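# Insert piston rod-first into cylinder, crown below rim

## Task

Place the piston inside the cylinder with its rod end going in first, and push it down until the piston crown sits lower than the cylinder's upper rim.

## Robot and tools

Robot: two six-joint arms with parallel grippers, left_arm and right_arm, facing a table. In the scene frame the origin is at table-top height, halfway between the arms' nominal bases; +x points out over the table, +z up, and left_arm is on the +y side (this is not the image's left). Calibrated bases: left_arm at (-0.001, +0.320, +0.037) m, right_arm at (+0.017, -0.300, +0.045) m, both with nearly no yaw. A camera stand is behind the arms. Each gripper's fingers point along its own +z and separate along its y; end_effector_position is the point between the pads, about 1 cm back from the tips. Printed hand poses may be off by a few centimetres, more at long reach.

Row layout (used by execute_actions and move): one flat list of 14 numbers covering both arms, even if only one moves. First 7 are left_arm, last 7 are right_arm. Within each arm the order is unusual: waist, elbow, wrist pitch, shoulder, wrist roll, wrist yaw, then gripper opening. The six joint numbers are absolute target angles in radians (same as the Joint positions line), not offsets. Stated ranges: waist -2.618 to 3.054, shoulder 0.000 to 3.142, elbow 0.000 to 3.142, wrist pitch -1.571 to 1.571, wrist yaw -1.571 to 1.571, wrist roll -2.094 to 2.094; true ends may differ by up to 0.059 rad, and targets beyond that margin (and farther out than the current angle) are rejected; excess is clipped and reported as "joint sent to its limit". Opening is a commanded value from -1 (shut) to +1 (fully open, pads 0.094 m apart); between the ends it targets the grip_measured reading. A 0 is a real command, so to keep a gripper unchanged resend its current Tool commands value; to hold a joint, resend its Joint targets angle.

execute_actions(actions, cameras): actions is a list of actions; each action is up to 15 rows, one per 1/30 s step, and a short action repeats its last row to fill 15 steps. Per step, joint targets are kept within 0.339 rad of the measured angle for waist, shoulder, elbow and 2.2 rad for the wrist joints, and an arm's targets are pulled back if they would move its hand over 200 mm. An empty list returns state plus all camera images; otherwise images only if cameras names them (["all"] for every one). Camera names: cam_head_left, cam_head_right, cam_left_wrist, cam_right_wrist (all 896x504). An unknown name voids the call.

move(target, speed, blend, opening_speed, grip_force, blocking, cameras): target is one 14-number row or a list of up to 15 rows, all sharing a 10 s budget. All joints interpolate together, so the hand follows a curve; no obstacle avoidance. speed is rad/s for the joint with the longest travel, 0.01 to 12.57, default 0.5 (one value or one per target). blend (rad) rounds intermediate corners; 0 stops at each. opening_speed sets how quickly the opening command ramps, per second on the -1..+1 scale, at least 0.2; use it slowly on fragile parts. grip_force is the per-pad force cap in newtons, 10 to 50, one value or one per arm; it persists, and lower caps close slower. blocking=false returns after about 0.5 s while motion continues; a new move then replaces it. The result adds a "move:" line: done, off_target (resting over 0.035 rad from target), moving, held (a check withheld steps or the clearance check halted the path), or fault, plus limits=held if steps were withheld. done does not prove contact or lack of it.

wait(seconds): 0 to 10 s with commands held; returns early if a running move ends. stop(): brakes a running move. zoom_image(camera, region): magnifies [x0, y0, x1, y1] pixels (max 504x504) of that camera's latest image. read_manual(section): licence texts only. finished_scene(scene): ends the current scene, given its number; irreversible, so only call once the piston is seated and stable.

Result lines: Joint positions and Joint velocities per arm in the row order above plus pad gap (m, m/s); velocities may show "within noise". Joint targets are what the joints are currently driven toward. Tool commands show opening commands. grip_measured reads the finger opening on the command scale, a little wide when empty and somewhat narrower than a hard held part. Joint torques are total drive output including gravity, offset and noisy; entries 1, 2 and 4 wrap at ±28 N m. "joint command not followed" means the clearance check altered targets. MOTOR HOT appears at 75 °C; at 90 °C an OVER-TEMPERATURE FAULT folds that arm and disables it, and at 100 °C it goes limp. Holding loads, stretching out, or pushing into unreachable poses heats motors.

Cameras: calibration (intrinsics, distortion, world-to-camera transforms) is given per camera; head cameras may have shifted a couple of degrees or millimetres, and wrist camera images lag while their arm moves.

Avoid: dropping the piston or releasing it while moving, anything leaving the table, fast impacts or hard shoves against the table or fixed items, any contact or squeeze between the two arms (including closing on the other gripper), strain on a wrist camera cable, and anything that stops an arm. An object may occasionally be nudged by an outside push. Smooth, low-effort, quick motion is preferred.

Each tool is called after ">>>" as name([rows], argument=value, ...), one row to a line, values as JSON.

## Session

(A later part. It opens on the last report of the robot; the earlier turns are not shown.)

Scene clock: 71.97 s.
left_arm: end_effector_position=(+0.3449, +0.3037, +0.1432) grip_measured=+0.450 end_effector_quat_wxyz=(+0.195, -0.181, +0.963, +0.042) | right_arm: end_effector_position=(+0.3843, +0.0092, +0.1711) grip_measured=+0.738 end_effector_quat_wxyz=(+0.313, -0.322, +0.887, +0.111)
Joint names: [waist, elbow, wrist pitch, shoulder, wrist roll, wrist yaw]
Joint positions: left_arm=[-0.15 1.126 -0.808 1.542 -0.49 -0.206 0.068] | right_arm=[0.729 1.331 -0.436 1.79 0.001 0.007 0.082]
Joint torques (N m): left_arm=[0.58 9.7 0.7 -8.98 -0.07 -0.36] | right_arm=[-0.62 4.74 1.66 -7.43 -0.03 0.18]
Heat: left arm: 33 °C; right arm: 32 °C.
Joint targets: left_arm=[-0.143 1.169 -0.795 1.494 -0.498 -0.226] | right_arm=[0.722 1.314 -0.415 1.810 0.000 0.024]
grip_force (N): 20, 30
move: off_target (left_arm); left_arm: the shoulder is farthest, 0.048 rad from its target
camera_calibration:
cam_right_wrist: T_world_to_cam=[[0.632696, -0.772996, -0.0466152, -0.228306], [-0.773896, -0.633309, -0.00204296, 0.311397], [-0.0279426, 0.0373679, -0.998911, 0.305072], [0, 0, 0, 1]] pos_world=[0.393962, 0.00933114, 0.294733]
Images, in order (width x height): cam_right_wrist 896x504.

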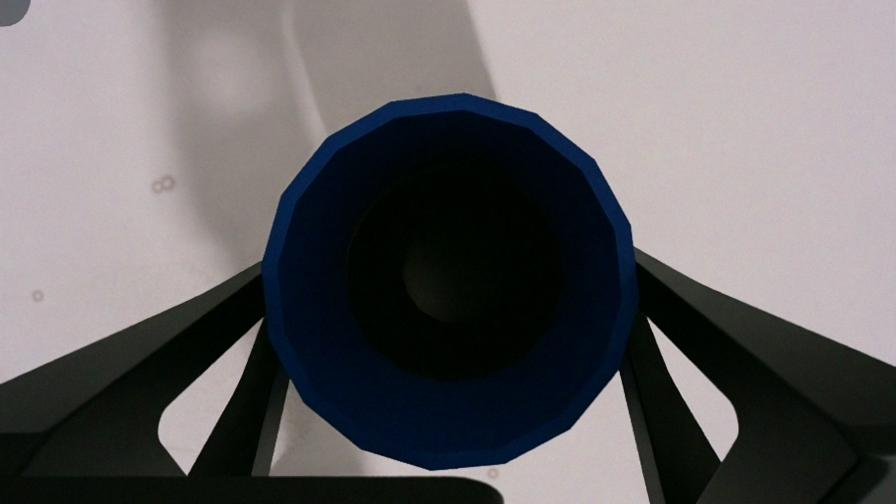

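>>> move([
  [-0.143, 1.169, -0.795, 1.494, -0.498, -0.226, 0.2, 0.722, 1.425, -0.54, 1.775, 0.0, 0.024, 0.45],
  [-0.143, 1.169, -0.795, 1.494, -0.498, -0.226, 0.2, 0.722, 1.340, -0.440, 1.800, 0.0, 0.024, 0.45],
], speed=[0.2, 0.1], cameras=["cam_right_wrist"])

>>> zoom_image(camera="cam_right_wrist", region=[320, 150, 600, 400])

Scene clock: 76.13 s.
left_arm: end_effector_position=(+0.3449, +0.3037, +0.1432) grip_measured=+0.450 end_effector_quat_wxyz=(+0.195, -0.181, +0.963, +0.042) | right_arm: end_effector_position=(+0.3817, +0.0069, +0.1720) grip_measured=+0.738 end_effector_quat_wxyz=(+0.303, -0.323, +0.890, +0.107)
Joint names: [waist, elbow, wrist pitch, shoulder, wrist roll, wrist yaw]
Joint positions: left_arm=[-0.15 1.126 -0.808 1.542 -0.49 -0.206 0.068] | right_arm=[0.729 1.349 -0.476 1.79 0.001 0.007 0.082]
Joint torques (N m): left_arm=[0.57 9.72 0.71 -8.99 -0.07 -0.36] | right_arm=[-0.65 5.42 1.83 -8.36 0.02 0.17]
Heat: left arm: 33 °C; right arm: 32 °C.
Joint targets: left_arm=[-0.143 1.169 -0.795 1.494 -0.498 -0.226] | right_arm=[0.722 1.340 -0.440 1.800 0.000 0.024]
grip_force (N): 20, 30
move: off_target (left_arm, right_arm); left_arm: the shoulder is farthest, 0.048 rad from its target; right_arm: the wrist pitch is farthest, 0.036 rad from its target
camera_calibration:
cam_right_wrist: T_world_to_cam=[[0.631886, -0.773678, -0.046278, -0.228054], [-0.773746, -0.633165, 0.0204685, 0.303988], [-0.0451376, 0.0228736, -0.998719, 0.312599], [0, 0, 0, 1]] pos_world=[0.393424, 0.00888377, 0.295423]
Images, in order (width x height): cam_right_wrist 896x504.

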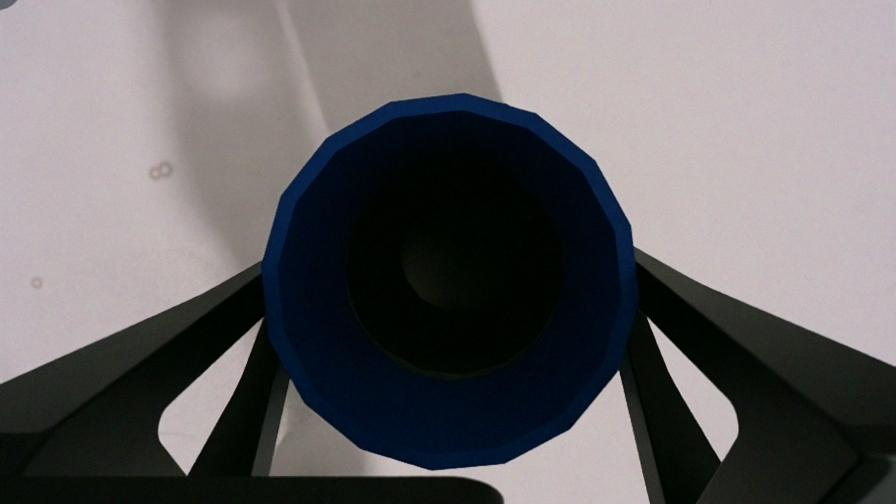

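Scaled by 1.800 from the camera's 896x504 image, which has a finer 1280x720 frame.

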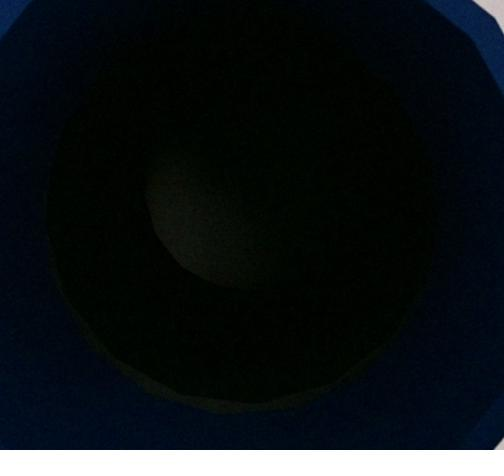

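>>> move([
  [-0.143, 1.169, -0.795, 1.494, -0.498, -0.226, 0.2, 0.722, 1.340, -0.440, 1.800, 0.0, 0.024, 1.0],
  [-0.143, 1.40, -0.95, 1.56, -0.3, -0.12, 0.2, 0.722, 1.666, -0.785, 1.800, 0.0, 0.024, 1.0],
  [-0.143, 1.96, -1.195, 1.715, 0.0, 0.0, 0.2, 0.735, 0.285, 0.785, 1.035, 0.0, 0.0, 1.0],
], speed=[0.2, 0.3, 0.6], blend=[0, 0.05, 0], opening_speed=0.4, grip_force=[50, 30], cameras=["all"])

Scene clock: 86.37 s.
left_arm: end_effector_position=(+0.4098, +0.2586, +0.3107) grip_measured=+0.418 end_effector_quat_wxyz=(+0.270, +0.068, +0.960, -0.016) | right_arm: end_effector_position=(+0.2921, -0.0688, +0.2731) grip_measured=+0.998 end_effector_quat_wxyz=(+0.671, -0.237, +0.660, +0.243)
Joint names: [waist, elbow, wrist pitch, shoulder, wrist roll, wrist yaw]
Joint positions: left_arm=[-0.15 1.914 -1.225 1.712 -0.01 -0.013 0.067] | right_arm=[0.729 0.298 0.772 1.053 0.001 0.008 0.094]
Joint torques (N m): left_arm=[0.57 9.59 1.15 -6.48 0.11 0.11] | right_arm=[0.7 5.01 2.09 -3.92 -0.03 -0.1]
Motor temperatures (°C): left_arm=[28 31 33 30 26 27 26] | right_arm=[29 31 33 30 28 29 28]
Heat: left arm: 33 °C; right arm: 33 °C.
Joint targets: left_arm=[-0.143 1.960 -1.195 1.715 0.000 0.000] | right_arm=[0.735 0.285 0.785 1.035 0.000 0.000]
grip_force (N): 50, 30
move: off_target (left_arm); left_arm: the elbow is farthest, 0.046 rad from its target
camera_calibration:
cam_left_wrist: T_world_to_cam=[[-0.169424, -0.983087, -0.0695448, 0.346618], [-0.979348, 0.160039, 0.123549, 0.327637], [-0.110329, 0.0890407, -0.989899, 0.450812], [0, 0, 0, 1]] pos_world=[0.429334, 0.24818, 0.429884]
cam_right_wrist: T_world_to_cam=[[0.664654, -0.746061, -0.040348, -0.234744], [-0.476764, -0.381924, -0.791726, 0.337072], [0.575266, 0.545461, -0.609542, 0.159736], [0, 0, 0, 1]] pos_world=[0.224837, -0.133527, 0.354763]

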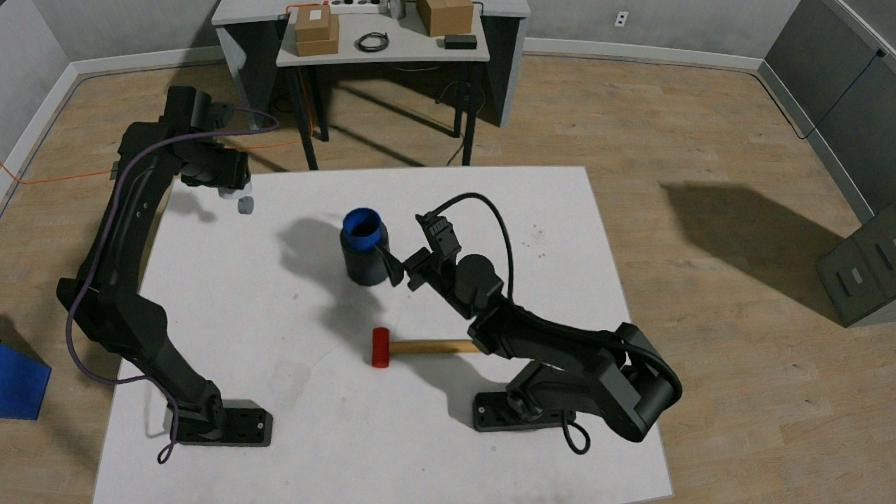

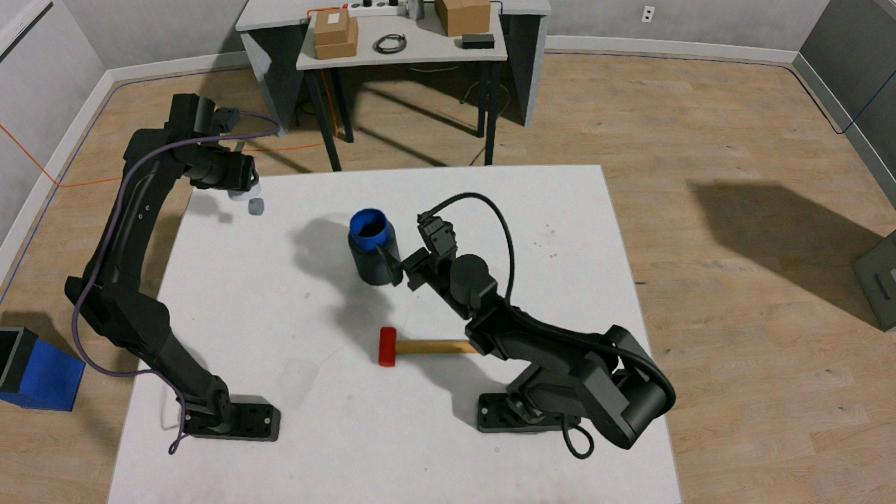

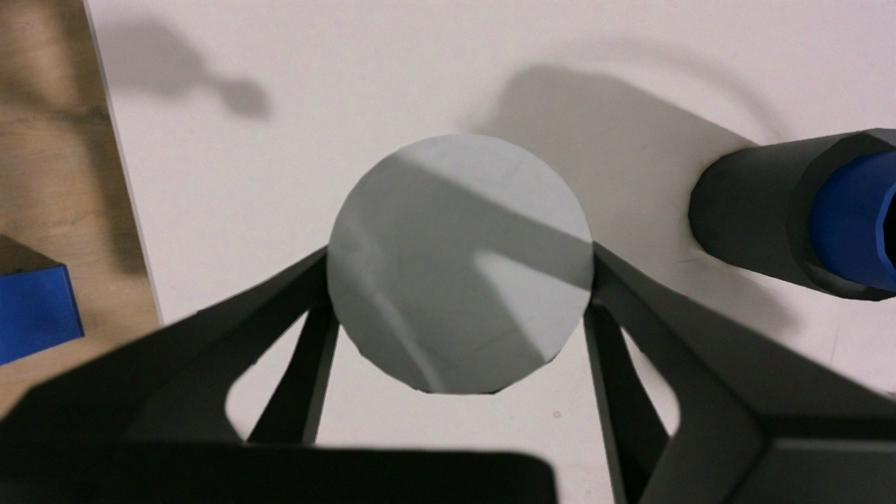

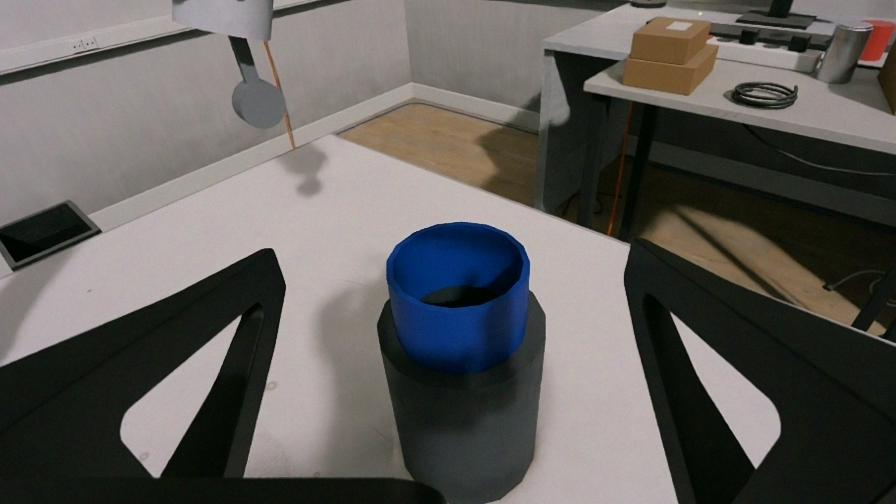

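>>> move(target=[-0.695, 2.433, -1.304, 2.060, 0.0, 0.0, 0.2, 0.735, 0.285, 0.785, 1.035, 0.0, 0.0, 1.0], speed=0.35, cameras=["cam_left_wrist", "cam_right_wrist"])

>>> zoom_image(camera="cam_right_wrist", region=[360, 0, 560, 400])

Scene clock: 90.00 s.
left_arm: end_effector_position=(+0.3717, +0.0016, +0.3118) grip_measured=+0.418 end_effector_quat_wxyz=(+0.260, +0.329, +0.903, -0.097) | right_arm: end_effector_position=(+0.2921, -0.0688, +0.2732) grip_measured=+0.998 end_effector_quat_wxyz=(+0.671, -0.237, +0.659, +0.243)
Joint names: [waist, elbow, wrist pitch, shoulder, wrist roll, wrist yaw]
Joint positions: left_arm=[-0.702 2.385 -1.335 2.059 -0.009 -0.001 0.067] | right_arm=[0.729 0.298 0.773 1.053 0.001 0.008 0.094]
Joint torques (N m): left_arm=[0.64 9.46 1.16 -9.22 0.1 -0.02] | right_arm=[0.65 4.97 2.13 -3.78 0.01 -0.1]
Heat: left arm: 33 °C; right arm: 33 °C.
Joint targets: left_arm=[-0.695 2.433 -1.304 2.060 0.000 0.000] | right_arm=[0.735 0.285 0.785 1.035 0.000 0.000]
grip_force (N): 50, 30
move: off_target (left_arm); left_arm: the elbow is farthest, 0.048 rad from its target
camera_calibration:
cam_left_wrist: T_world_to_cam=[[-0.665483, -0.744031, -0.0595868, 0.268536], [-0.745232, 0.657819, 0.109106, 0.247953], [-0.0419811, 0.117014, -0.992243, 0.445786], [0, 0, 0, 1]] pos_world=[0.382203, -0.0154718, 0.431276]
cam_right_wrist: T_world_to_cam=[[0.6647, -0.746022, -0.0403159, -0.234761], [-0.476487, -0.381747, -0.791978, 0.337121], [0.575442, 0.545638, -0.609217, 0.159605], [0, 0, 0, 1]] pos_world=[0.224836, -0.133528, 0.354762]
Images, in order (width x height): cam_left_wrist 896x504, cam_right_wrist 896x504.

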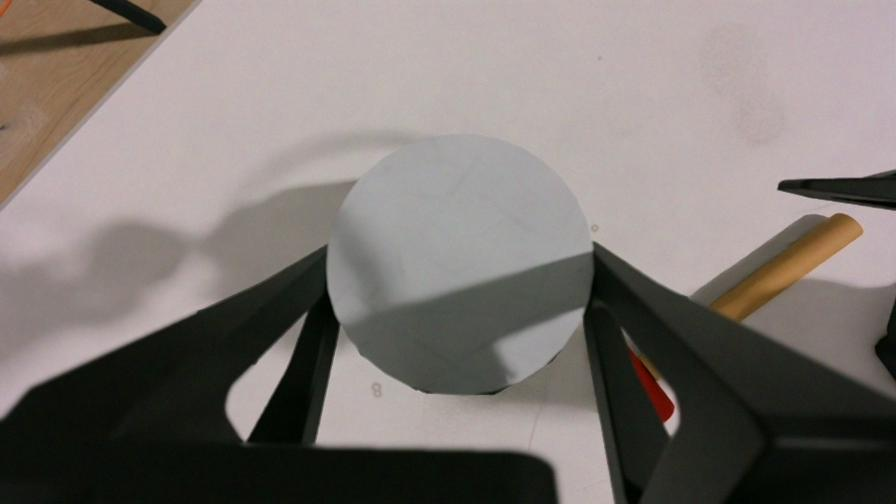

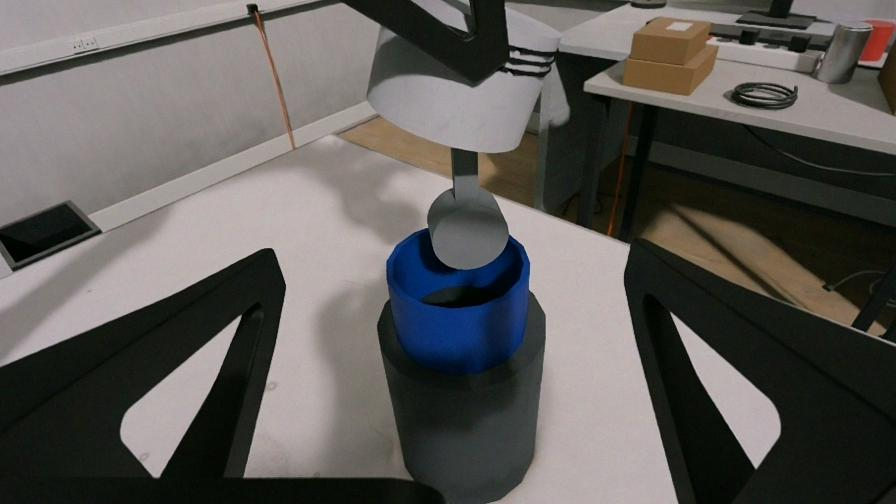

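Scaled by 1.260 from the camera's 896x504 image, which has a finer 1280x720 frame.

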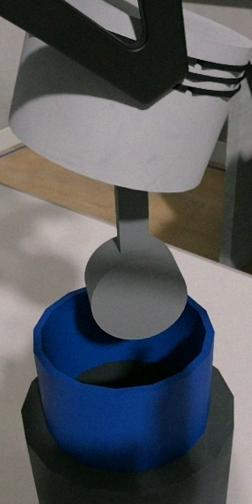

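>>> move(target=[-0.695, 1.763, -0.756, 1.686, 0.0, 0.0, 0.2, 0.735, 0.285, 0.785, 1.035, 0.0, 0.0, 1.0], speed=0.3, cameras=["cam_left_wrist", "cam_right_wrist"])

>>> zoom_image(camera="cam_right_wrist", region=[340, 0, 580, 380])

Scene clock: 98.43 s.
left_arm: end_effector_position=(+0.3650, +0.0073, +0.2895) grip_measured=+0.418 end_effector_quat_wxyz=(+0.337, +0.320, +0.877, -0.126) | right_arm: end_effector_position=(+0.2921, -0.0688, +0.2732) grip_measured=+0.998 end_effector_quat_wxyz=(+0.671, -0.237, +0.659, +0.243)
Joint names: [waist, elbow, wrist pitch, shoulder, wrist roll, wrist yaw]
Joint positions: left_arm=[-0.702 1.756 -0.836 1.754 -0.009 -0.001 0.067] | right_arm=[0.729 0.298 0.773 1.053 0.001 0.008 0.094]
Joint torques (N m): left_arm=[0.65 7.16 1.83 -12.86 0.1 -0.02] | right_arm=[0.69 5.04 2.13 -3.81 0.01 -0.12]
Heat: left arm: 34 °C; right arm: 34 °C.
Joint targets: left_arm=[-0.695 1.763 -0.756 1.686 0.000 0.000] | right_arm=[0.735 0.285 0.785 1.035 0.000 0.000]
grip_force (N): 50, 30
move: off_target (left_arm); left_arm: the wrist pitch is farthest, 0.080 rad from its target
camera_calibration:
cam_left_wrist: T_world_to_cam=[[-0.657417, -0.750939, -0.0624025, 0.264921], [-0.748161, 0.660358, -0.0646629, 0.292987], [0.0897659, 0.0041767, -0.995954, 0.376541], [0, 0, 0, 1]] pos_world=[0.359564, 0.00389036, 0.410495]
cam_right_wrist: T_world_to_cam=[[0.6647, -0.746022, -0.0403159, -0.234761], [-0.476487, -0.381747, -0.791978, 0.337121], [0.575442, 0.545638, -0.609217, 0.159605], [0, 0, 0, 1]] pos_world=[0.224836, -0.133528, 0.354762]
Images, in order (width x height): cam_left_wrist 896x504, cam_right_wrist 896x504.

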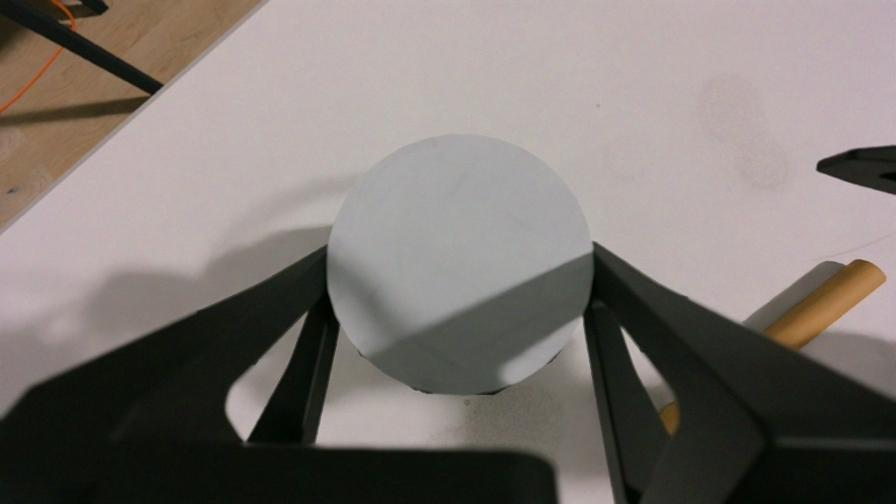

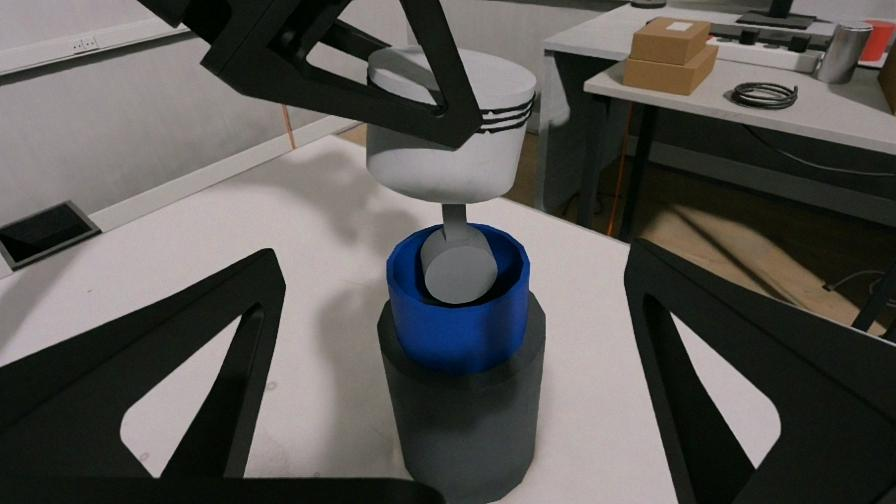

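Scaled by 1.326 from the camera's 896x504 image, which has a finer 1280x720 frame.

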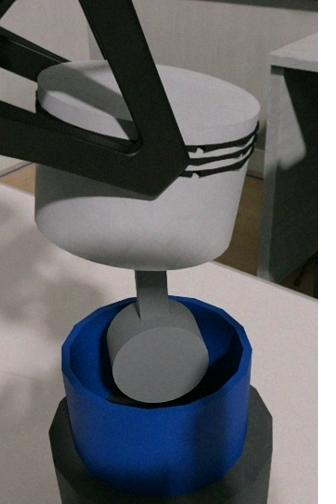

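>>> move(target=[-0.695, 1.317, -0.277, 1.608, 0.0, 0.0, 0.2, 0.735, 0.285, 0.785, 1.035, 0.0, 0.0, 1.0], speed=0.2, cameras=["cam_left_wrist", "cam_right_wrist"])

>>> zoom_image(camera="cam_right_wrist", region=[340, 80, 580, 400])

>>> zoom_image(camera="cam_left_wrist", region=[300, 70, 620, 420])

Scene clock: 108.07 s.
left_arm: end_effector_position=(+0.3683, +0.0045, +0.2250) grip_measured=+0.418 end_effector_quat_wxyz=(+0.389, +0.311, +0.854, -0.146) | right_arm: end_effector_position=(+0.2921, -0.0688, +0.2732) grip_measured=+0.998 end_effector_quat_wxyz=(+0.671, -0.237, +0.659, +0.243)
Joint names: [waist, elbow, wrist pitch, shoulder, wrist roll, wrist yaw]
Joint positions: left_arm=[-0.702 1.312 -0.357 1.668 -0.009 -0.001 0.067] | right_arm=[0.729 0.298 0.773 1.053 0.001 0.008 0.094]
Joint torques (N m): left_arm=[0.65 7.36 1.96 -11.74 0.1 -0.02] | right_arm=[0.69 5.01 2.12 -3.84 -0.02 -0.11]
Heat: left arm: 36 °C; right arm: 34 °C.
Joint targets: left_arm=[-0.695 1.317 -0.277 1.608 0.000 0.000] | right_arm=[0.735 0.285 0.785 1.035 0.000 0.000]
grip_force (N): 50, 30
move: off_target (left_arm); left_arm: the wrist pitch is farthest, 0.080 rad from its target
camera_calibration:
cam_left_wrist: T_world_to_cam=[[-0.651639, -0.755881, -0.0633277, 0.259091], [-0.736558, 0.650503, -0.185278, 0.315991], [0.181243, -0.0740899, -0.980643, 0.275265], [0, 0, 0, 1]] pos_world=[0.35169, 0.010683, 0.344891]
cam_right_wrist: T_world_to_cam=[[0.6647, -0.746022, -0.0403159, -0.234761], [-0.476487, -0.381747, -0.791978, 0.337121], [0.575442, 0.545638, -0.609217, 0.159605], [0, 0, 0, 1]] pos_world=[0.224836, -0.133528, 0.354762]
Images, in order (width x height): cam_left_wrist 896x504, cam_right_wrist 896x504.

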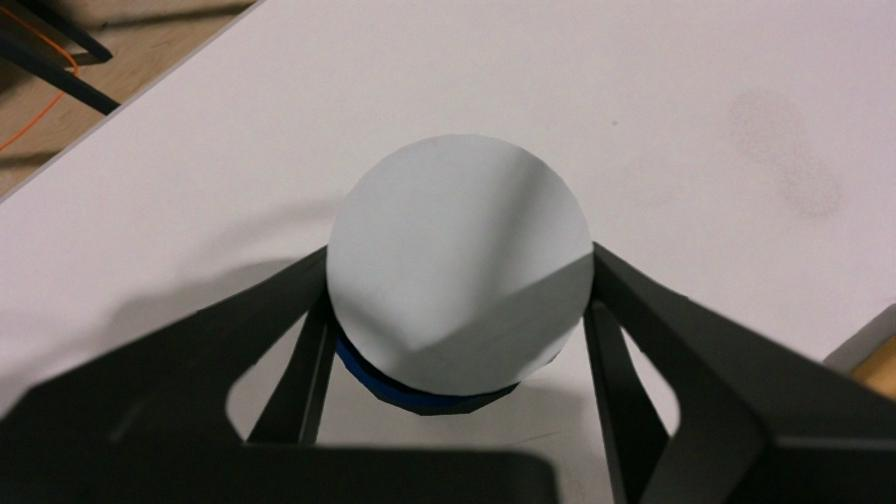

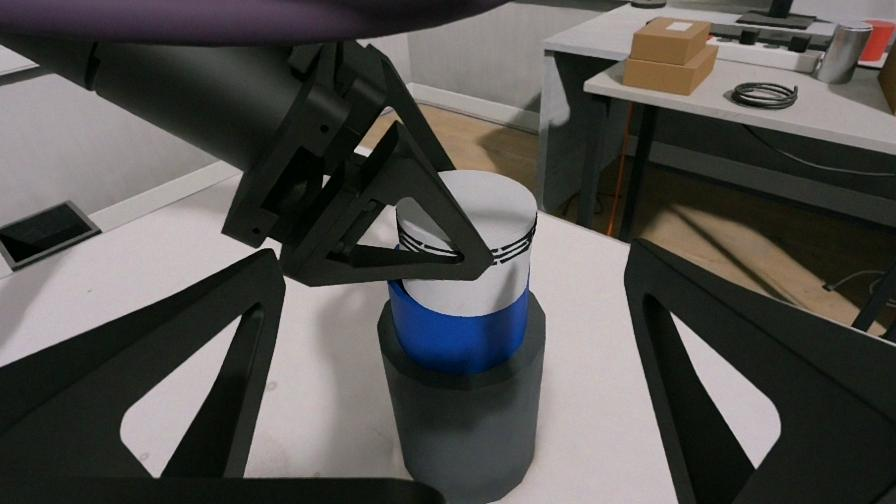

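Scaled by 1.575 from the camera's 896x504 image, which has a finer 1280x720 frame.

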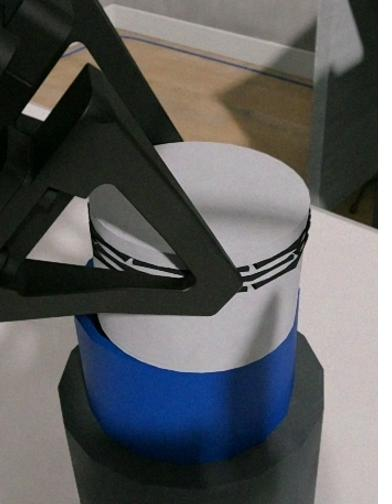

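Scaled by 1.440 from the camera's 896x504 image, which has a finer 1280x720 frame.

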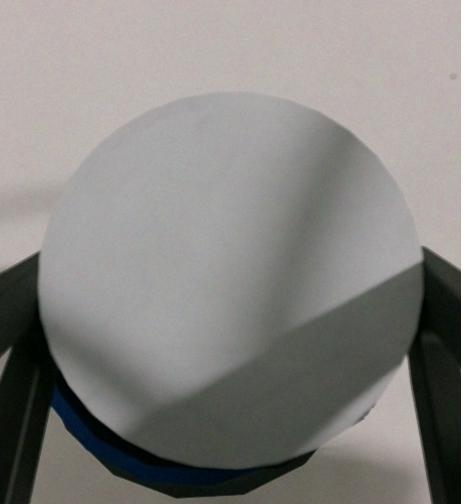

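>>> move(target=[-0.677, 1.299, -0.275, 1.592, 0.0, 0.0, 0.2, 0.735, 0.285, 0.785, 1.035, 0.0, 0.0, 1.0], speed=0.1, cameras=["cam_left_wrist", "cam_right_wrist"])

>>> zoom_image(camera="cam_right_wrist", region=[340, 80, 580, 400])

>>> zoom_image(camera="cam_left_wrist", region=[300, 70, 620, 420])

Scene clock: 114.73 s.
left_arm: end_effector_position=(+0.3718, +0.0144, +0.2231) grip_measured=+0.418 end_effector_quat_wxyz=(+0.390, +0.303, +0.858, -0.141) | right_arm: end_effector_position=(+0.2921, -0.0688, +0.2732) grip_measured=+0.998 end_effector_quat_wxyz=(+0.671, -0.237, +0.659, +0.243)
Joint names: [waist, elbow, wrist pitch, shoulder, wrist roll, wrist yaw]
Joint positions: left_arm=[-0.682 1.291 -0.35 1.656 -0.009 -0.001 0.067] | right_arm=[0.729 0.298 0.773 1.053 0.001 0.008 0.094]
Joint torques (N m): left_arm=[0.44 7.49 1.9 -11.96 0.09 0] | right_arm=[0.61 5.04 2.09 -3.85 -0.03 -0.09]
Motor temperatures (°C): left_arm=[28 30 38 33 26 27 27] | right_arm=[29 30 35 29 28 29 28]
Heat: left arm: 38 °C; right arm: 35 °C.
Joint targets: left_arm=[-0.677 1.299 -0.275 1.592 0.000 0.000] | right_arm=[0.735 0.285 0.785 1.035 0.000 0.000]
grip_force (N): 50, 30
move: off_target (left_arm); left_arm: the wrist pitch is farthest, 0.075 rad from its target
camera_calibration:
cam_left_wrist: T_world_to_cam=[[-0.636283, -0.768856, -0.0632755, 0.263129], [-0.749733, 0.63561, -0.184119, 0.316698], [0.18178, -0.0697121, -0.980865, 0.273261], [0, 0, 0, 1]] pos_world=[0.355191, 0.0200616, 0.342992]
cam_right_wrist: T_world_to_cam=[[0.6647, -0.746022, -0.0403159, -0.234761], [-0.476487, -0.381747, -0.791978, 0.337121], [0.575442, 0.545638, -0.609217, 0.159605], [0, 0, 0, 1]] pos_world=[0.224836, -0.133528, 0.354762]
Images, in order (width x height): cam_left_wrist 896x504, cam_right_wrist 896x504.

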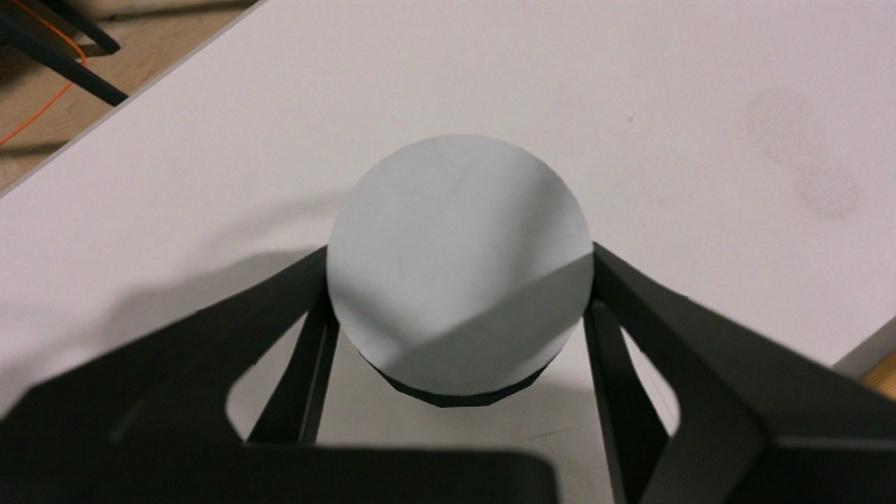

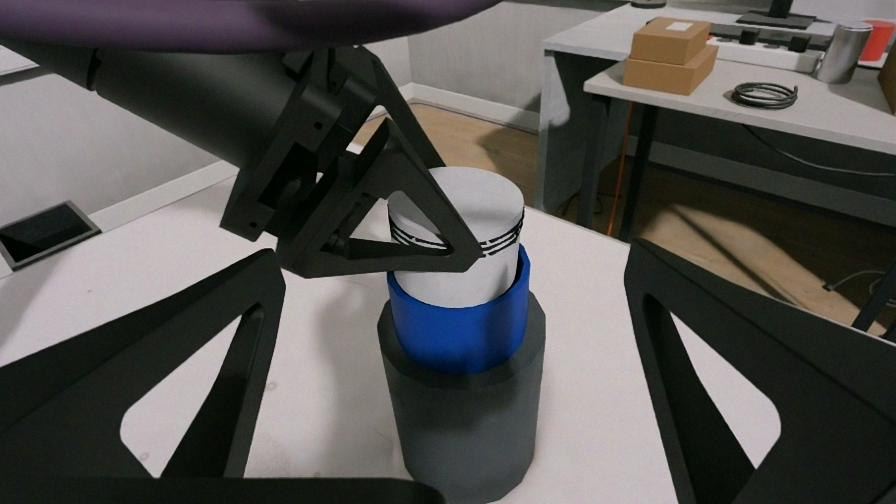

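Scaled by 1.575 from the camera's 896x504 image, which has a finer 1280x720 frame.

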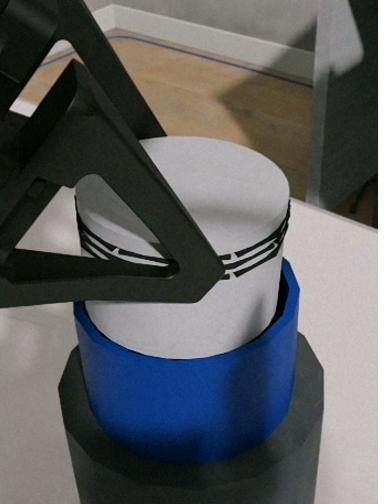

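Scaled by 1.440 from the camera's 896x504 image, which has a finer 1280x720 frame.

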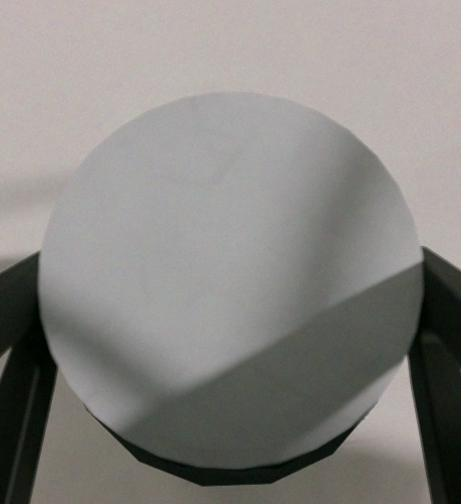

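>>> zoom_image(camera="cam_right_wrist", region=[380, 150, 540, 330])

Scaled by 2.800 from the camera's 896x504 image, which has a finer 1280x720 frame.

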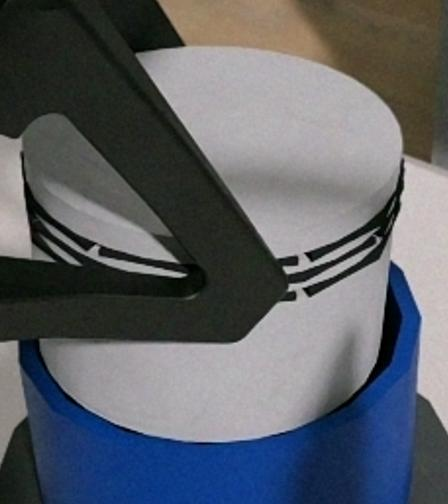

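>>> move([
  [-0.677, 1.299, -0.270, 1.592, 0.0, -0.033, 0.2, 0.735, 0.285, 0.785, 1.035, 0.0, 0.0, 1.0],
  [-0.677, 1.231, -0.188, 1.594, 0.0, -0.033, 0.2, 0.735, 0.285, 0.785, 1.035, 0.0, 0.0, 1.0],
], speed=[0.1, 0.07], cameras=["cam_left_wrist", "cam_right_wrist"])

>>> zoom_image(camera="cam_right_wrist", region=[380, 170, 540, 350])

>>> zoom_image(camera="cam_left_wrist", region=[300, 70, 620, 420])

Scene clock: 122.73 s.
left_arm: end_effector_position=(+0.3732, +0.0176, +0.2083) grip_measured=+0.418 end_effector_quat_wxyz=(+0.398, +0.299, +0.857, -0.135) | right_arm: end_effector_position=(+0.2921, -0.0688, +0.2732) grip_measured=+0.998 end_effector_quat_wxyz=(+0.671, -0.237, +0.659, +0.243)
Joint names: [waist, elbow, wrist pitch, shoulder, wrist roll, wrist yaw]
Joint positions: left_arm=[-0.682 1.224 -0.272 1.656 -0.008 -0.02 0.067] | right_arm=[0.729 0.298 0.773 1.053 0.001 0.008 0.094]
Joint torques (N m): left_arm=[0.44 7.43 2 -11.7 0.09 -0.18] | right_arm=[0.75 5.08 2.12 -3.77 0 -0.11]
Heat: left arm: 39 °C; right arm: 35 °C.
Joint targets: left_arm=[-0.677 1.231 -0.188 1.594 0.000 -0.033] | right_arm=[0.735 0.285 0.785 1.035 0.000 0.000]
grip_force (N): 50, 30
move: off_target (left_arm); left_arm: the wrist pitch is farthest, 0.084 rad from its target
camera_calibration:
cam_left_wrist: T_world_to_cam=[[-0.624289, -0.777467, -0.0762161, 0.26399], [-0.755462, 0.625679, -0.194429, 0.317495], [0.198849, -0.0638016, -0.977951, 0.251672], [0, 0, 0, 1]] pos_world=[0.354616, 0.0226509, 0.327974]
cam_right_wrist: T_world_to_cam=[[0.6647, -0.746022, -0.0403159, -0.234761], [-0.476487, -0.381747, -0.791978, 0.337121], [0.575442, 0.545638, -0.609217, 0.159605], [0, 0, 0, 1]] pos_world=[0.224836, -0.133528, 0.354762]
Images, in order (width x height): cam_left_wrist 896x504, cam_right_wrist 896x504.

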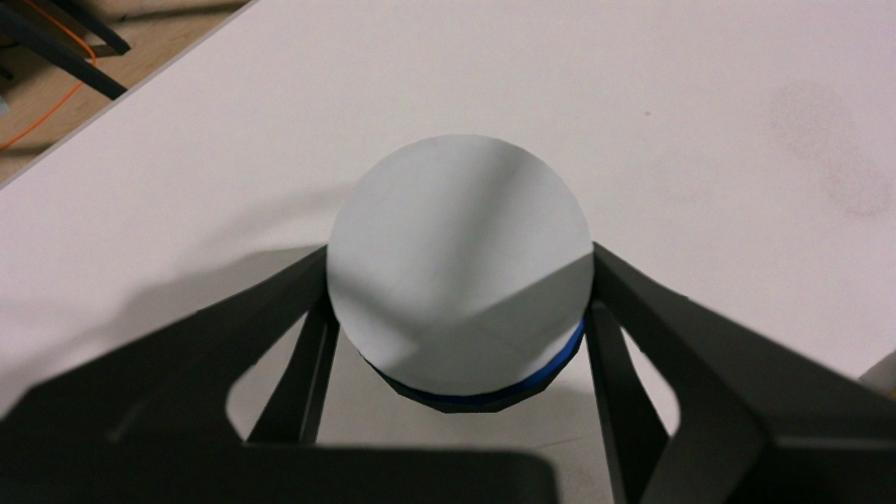

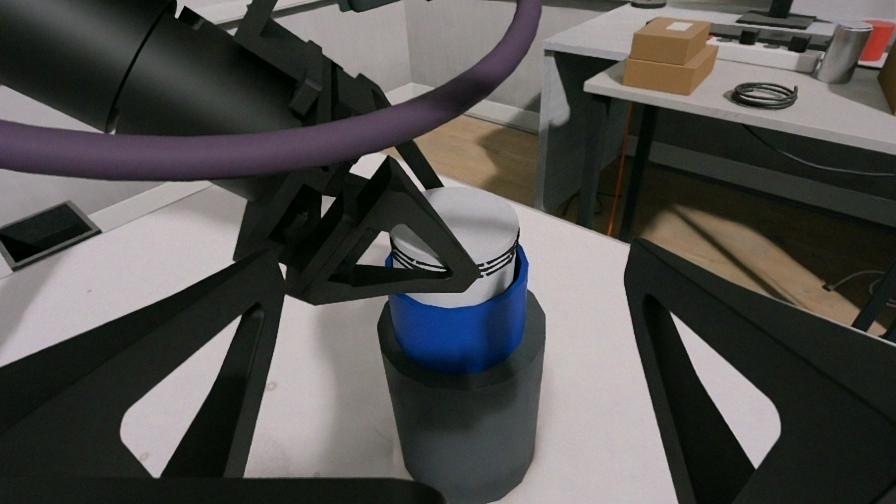

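Scaled by 2.800 from the camera's 896x504 image, which has a finer 1280x720 frame.

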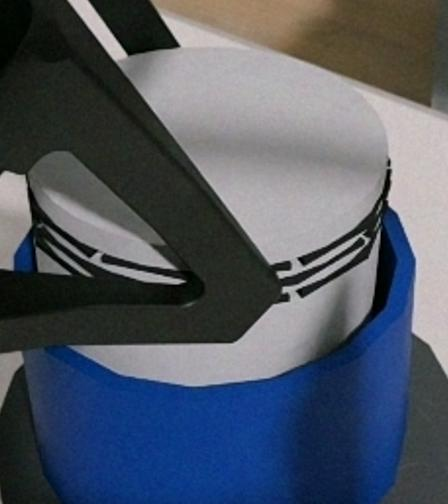

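Scaled by 1.440 from the camera's 896x504 image, which has a finer 1280x720 frame.

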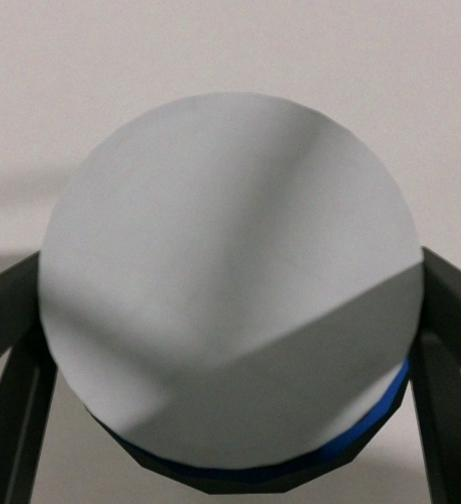

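>>> move([
  [-0.677, 1.228, -0.183, 1.594, 0.0, 0.005, 0.2, 0.735, 0.285, 0.785, 1.035, 0.0, 0.0, 1.0],
  [-0.677, 1.193, -0.135, 1.660, 0.0, 0.005, 0.2, 0.735, 0.285, 0.785, 1.035, 0.0, 0.0, 1.0],
], speed=[0.1, 0.07], cameras=["cam_left_wrist", "cam_right_wrist"])

>>> zoom_image(camera="cam_right_wrist", region=[360, 170, 560, 395])

>>> zoom_image(camera="cam_left_wrist", region=[300, 70, 620, 420])

Scene clock: 127.60 s.
left_arm: end_effector_position=(+0.3725, +0.0160, +0.1986) grip_measured=+0.418 end_effector_quat_wxyz=(+0.400, +0.300, +0.855, -0.140) | right_arm: end_effector_position=(+0.2921, -0.0688, +0.2732) grip_measured=+0.998 end_effector_quat_wxyz=(+0.671, -0.237, +0.659, +0.243)
Joint names: [waist, elbow, wrist pitch, shoulder, wrist roll, wrist yaw]
Joint positions: left_arm=[-0.682 1.186 -0.22 1.662 -0.008 -0.01 0.067] | right_arm=[0.729 0.298 0.773 1.053 0.001 0.008 0.094]
Joint torques (N m): left_arm=[0.44 7.42 2.02 -7.23 0.09 0.14] | right_arm=[0.73 5.04 2.11 -3.84 0 -0.08]
Heat: left arm: 40 °C; right arm: 35 °C.
Joint targets: left_arm=[-0.677 1.193 -0.135 1.660 0.000 0.005] | right_arm=[0.735 0.285 0.785 1.035 0.000 0.000]
grip_force (N): 50, 30
move: off_target (left_arm); left_arm: the wrist pitch is farthest, 0.085 rad from its target
camera_calibration:
cam_left_wrist: T_world_to_cam=[[-0.629839, -0.773566, -0.0699896, 0.26234], [-0.750531, 0.629326, -0.201623, 0.315564], [0.200015, -0.0744609, -0.976959, 0.241757], [0, 0, 0, 1]] pos_world=[0.353718, 0.0223454, 0.318173]
cam_right_wrist: T_world_to_cam=[[0.6647, -0.746022, -0.0403159, -0.234761], [-0.476487, -0.381747, -0.791978, 0.337121], [0.575442, 0.545638, -0.609217, 0.159605], [0, 0, 0, 1]] pos_world=[0.224836, -0.133528, 0.354762]
Images, in order (width x height): cam_left_wrist 896x504, cam_right_wrist 896x504.

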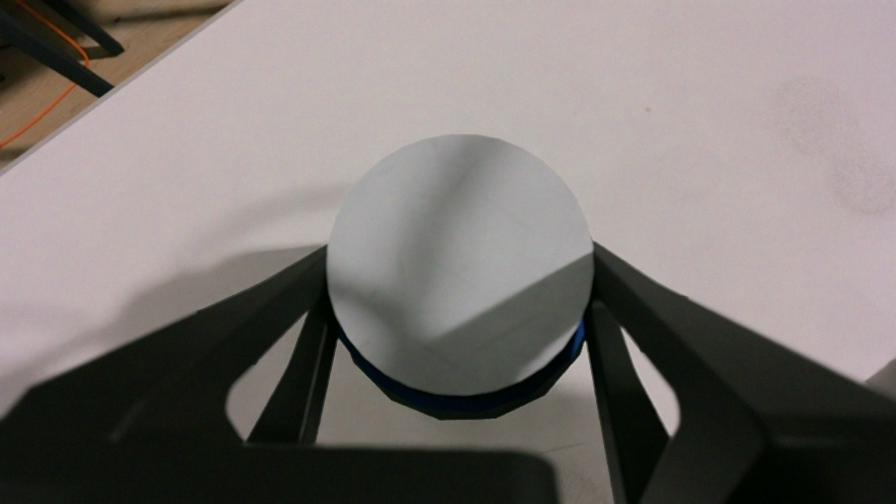

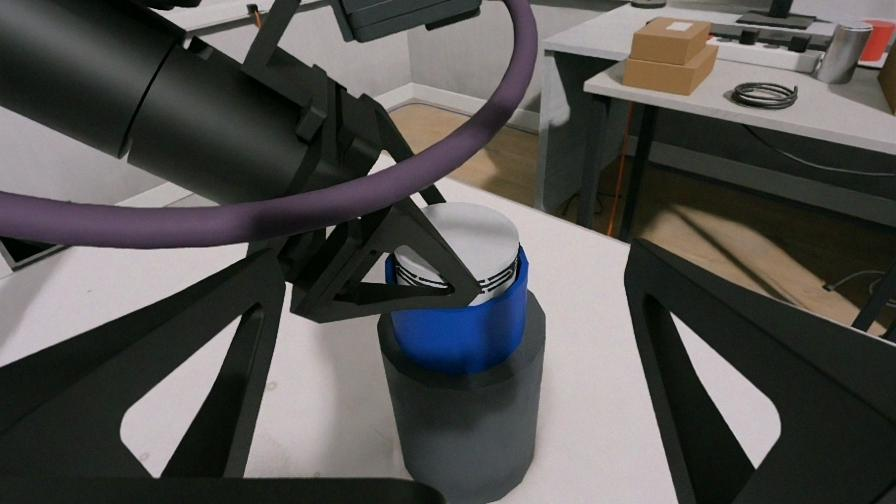

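Scaled by 2.240 from the camera's 896x504 image, which has a finer 1280x720 frame.

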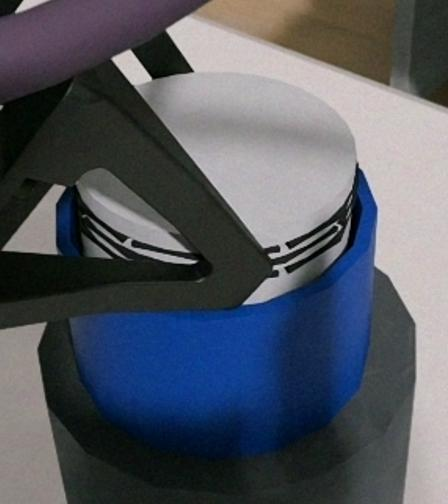

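Scaled by 1.440 from the camera's 896x504 image, which has a finer 1280x720 frame.

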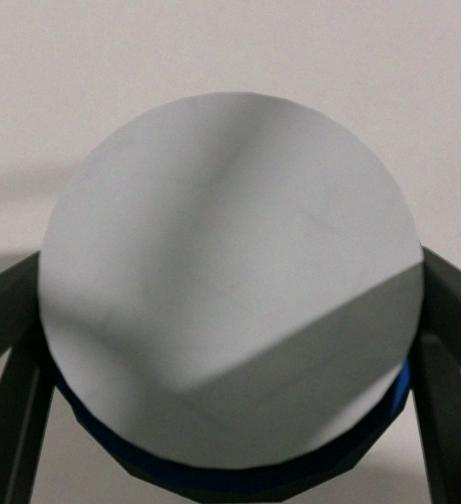

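>>> zoom_image(camera="cam_left_wrist", region=[325, 310, 465, 430])

>>> zoom_image(camera="cam_left_wrist", region=[455, 310, 595, 430])

Scaled by 3.600 from the camera's 896x504 image, which has a finer 1280x720 frame.

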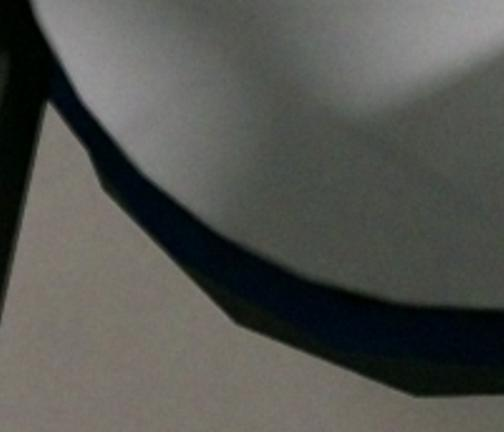

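Scaled by 3.600 from the camera's 896x504 image, which has a finer 1280x720 frame.

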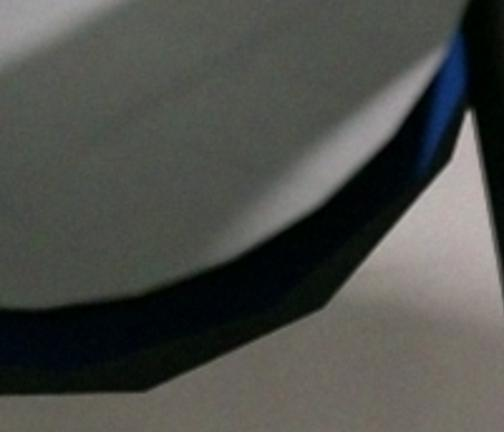

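>>> move(target=[-0.677, 1.178, -0.110, 1.666, 0.0, 0.005, 0.2, 0.735, 0.285, 0.785, 1.035, 0.0, 0.0, 1.0], speed=0.05, cameras=["cam_left_wrist", "cam_right_wrist"])

>>> zoom_image(camera="cam_right_wrist", region=[370, 190, 550, 350])

Scene clock: 133.00 s.
left_arm: end_effector_position=(+0.3734, +0.0150, +0.1981) grip_measured=+0.418 end_effector_quat_wxyz=(+0.405, +0.299, +0.852, -0.143) | right_arm: end_effector_position=(+0.2921, -0.0688, +0.2732) grip_measured=+0.998 end_effector_quat_wxyz=(+0.671, -0.237, +0.659, +0.243)
Joint names: [waist, elbow, wrist pitch, shoulder, wrist roll, wrist yaw]
Joint positions: left_arm=[-0.682 1.173 -0.195 1.662 -0.008 -0.009 0.067] | right_arm=[0.729 0.298 0.773 1.053 0.001 0.008 0.094]
Joint torques (N m): left_arm=[0.43 7.21 2.01 -6.78 0.09 0.12] | right_arm=[0.66 5.01 2.13 -3.89 0 -0.1]
Heat: left arm: 41 °C; right arm: 35 °C.
Joint targets: left_arm=[-0.677 1.178 -0.110 1.666 0.000 0.005] | right_arm=[0.735 0.285 0.785 1.035 0.000 0.000]
grip_force (N): 50, 30
move: off_target (left_arm); left_arm: the wrist pitch is farthest, 0.085 rad from its target
camera_calibration:
cam_left_wrist: T_world_to_cam=[[-0.630048, -0.773483, -0.069015, 0.26194], [-0.747782, 0.62827, -0.214706, 0.318357], [0.209432, -0.083667, -0.974237, 0.237143], [0, 0, 0, 1]] pos_world=[0.353431, 0.0224334, 0.317464]
cam_right_wrist: T_world_to_cam=[[0.6647, -0.746022, -0.0403159, -0.234761], [-0.476487, -0.381747, -0.791978, 0.337121], [0.575442, 0.545638, -0.609217, 0.159605], [0, 0, 0, 1]] pos_world=[0.224836, -0.133528, 0.354762]
Images, in order (width x height): cam_left_wrist 896x504, cam_right_wrist 896x504.

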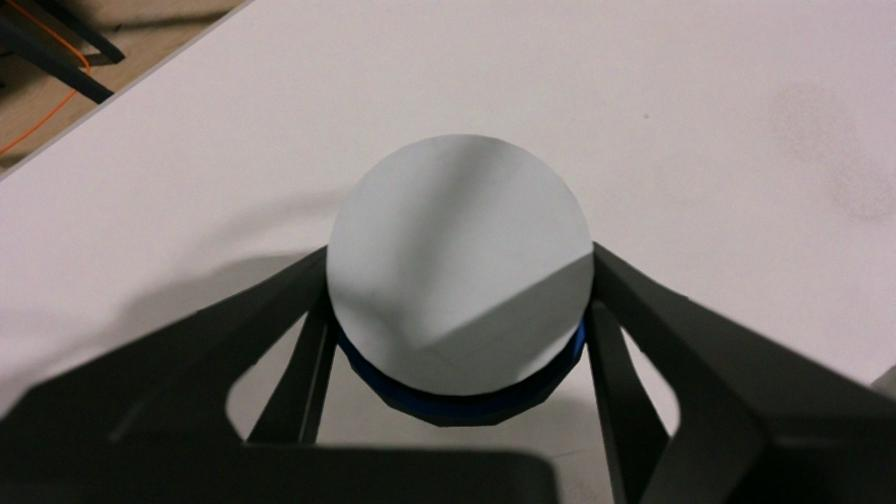

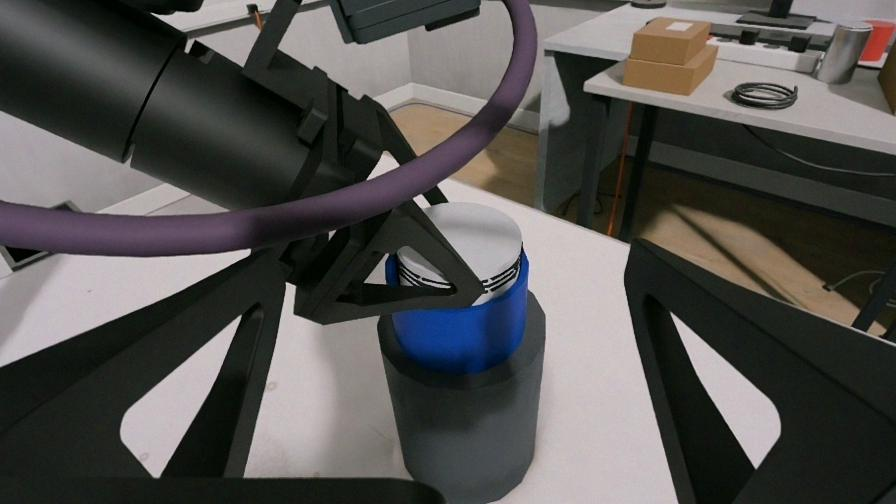

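Scaled by 2.800 from the camera's 896x504 image, which has a finer 1280x720 frame.

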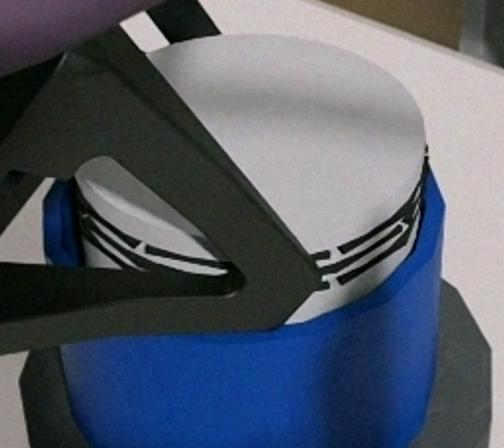

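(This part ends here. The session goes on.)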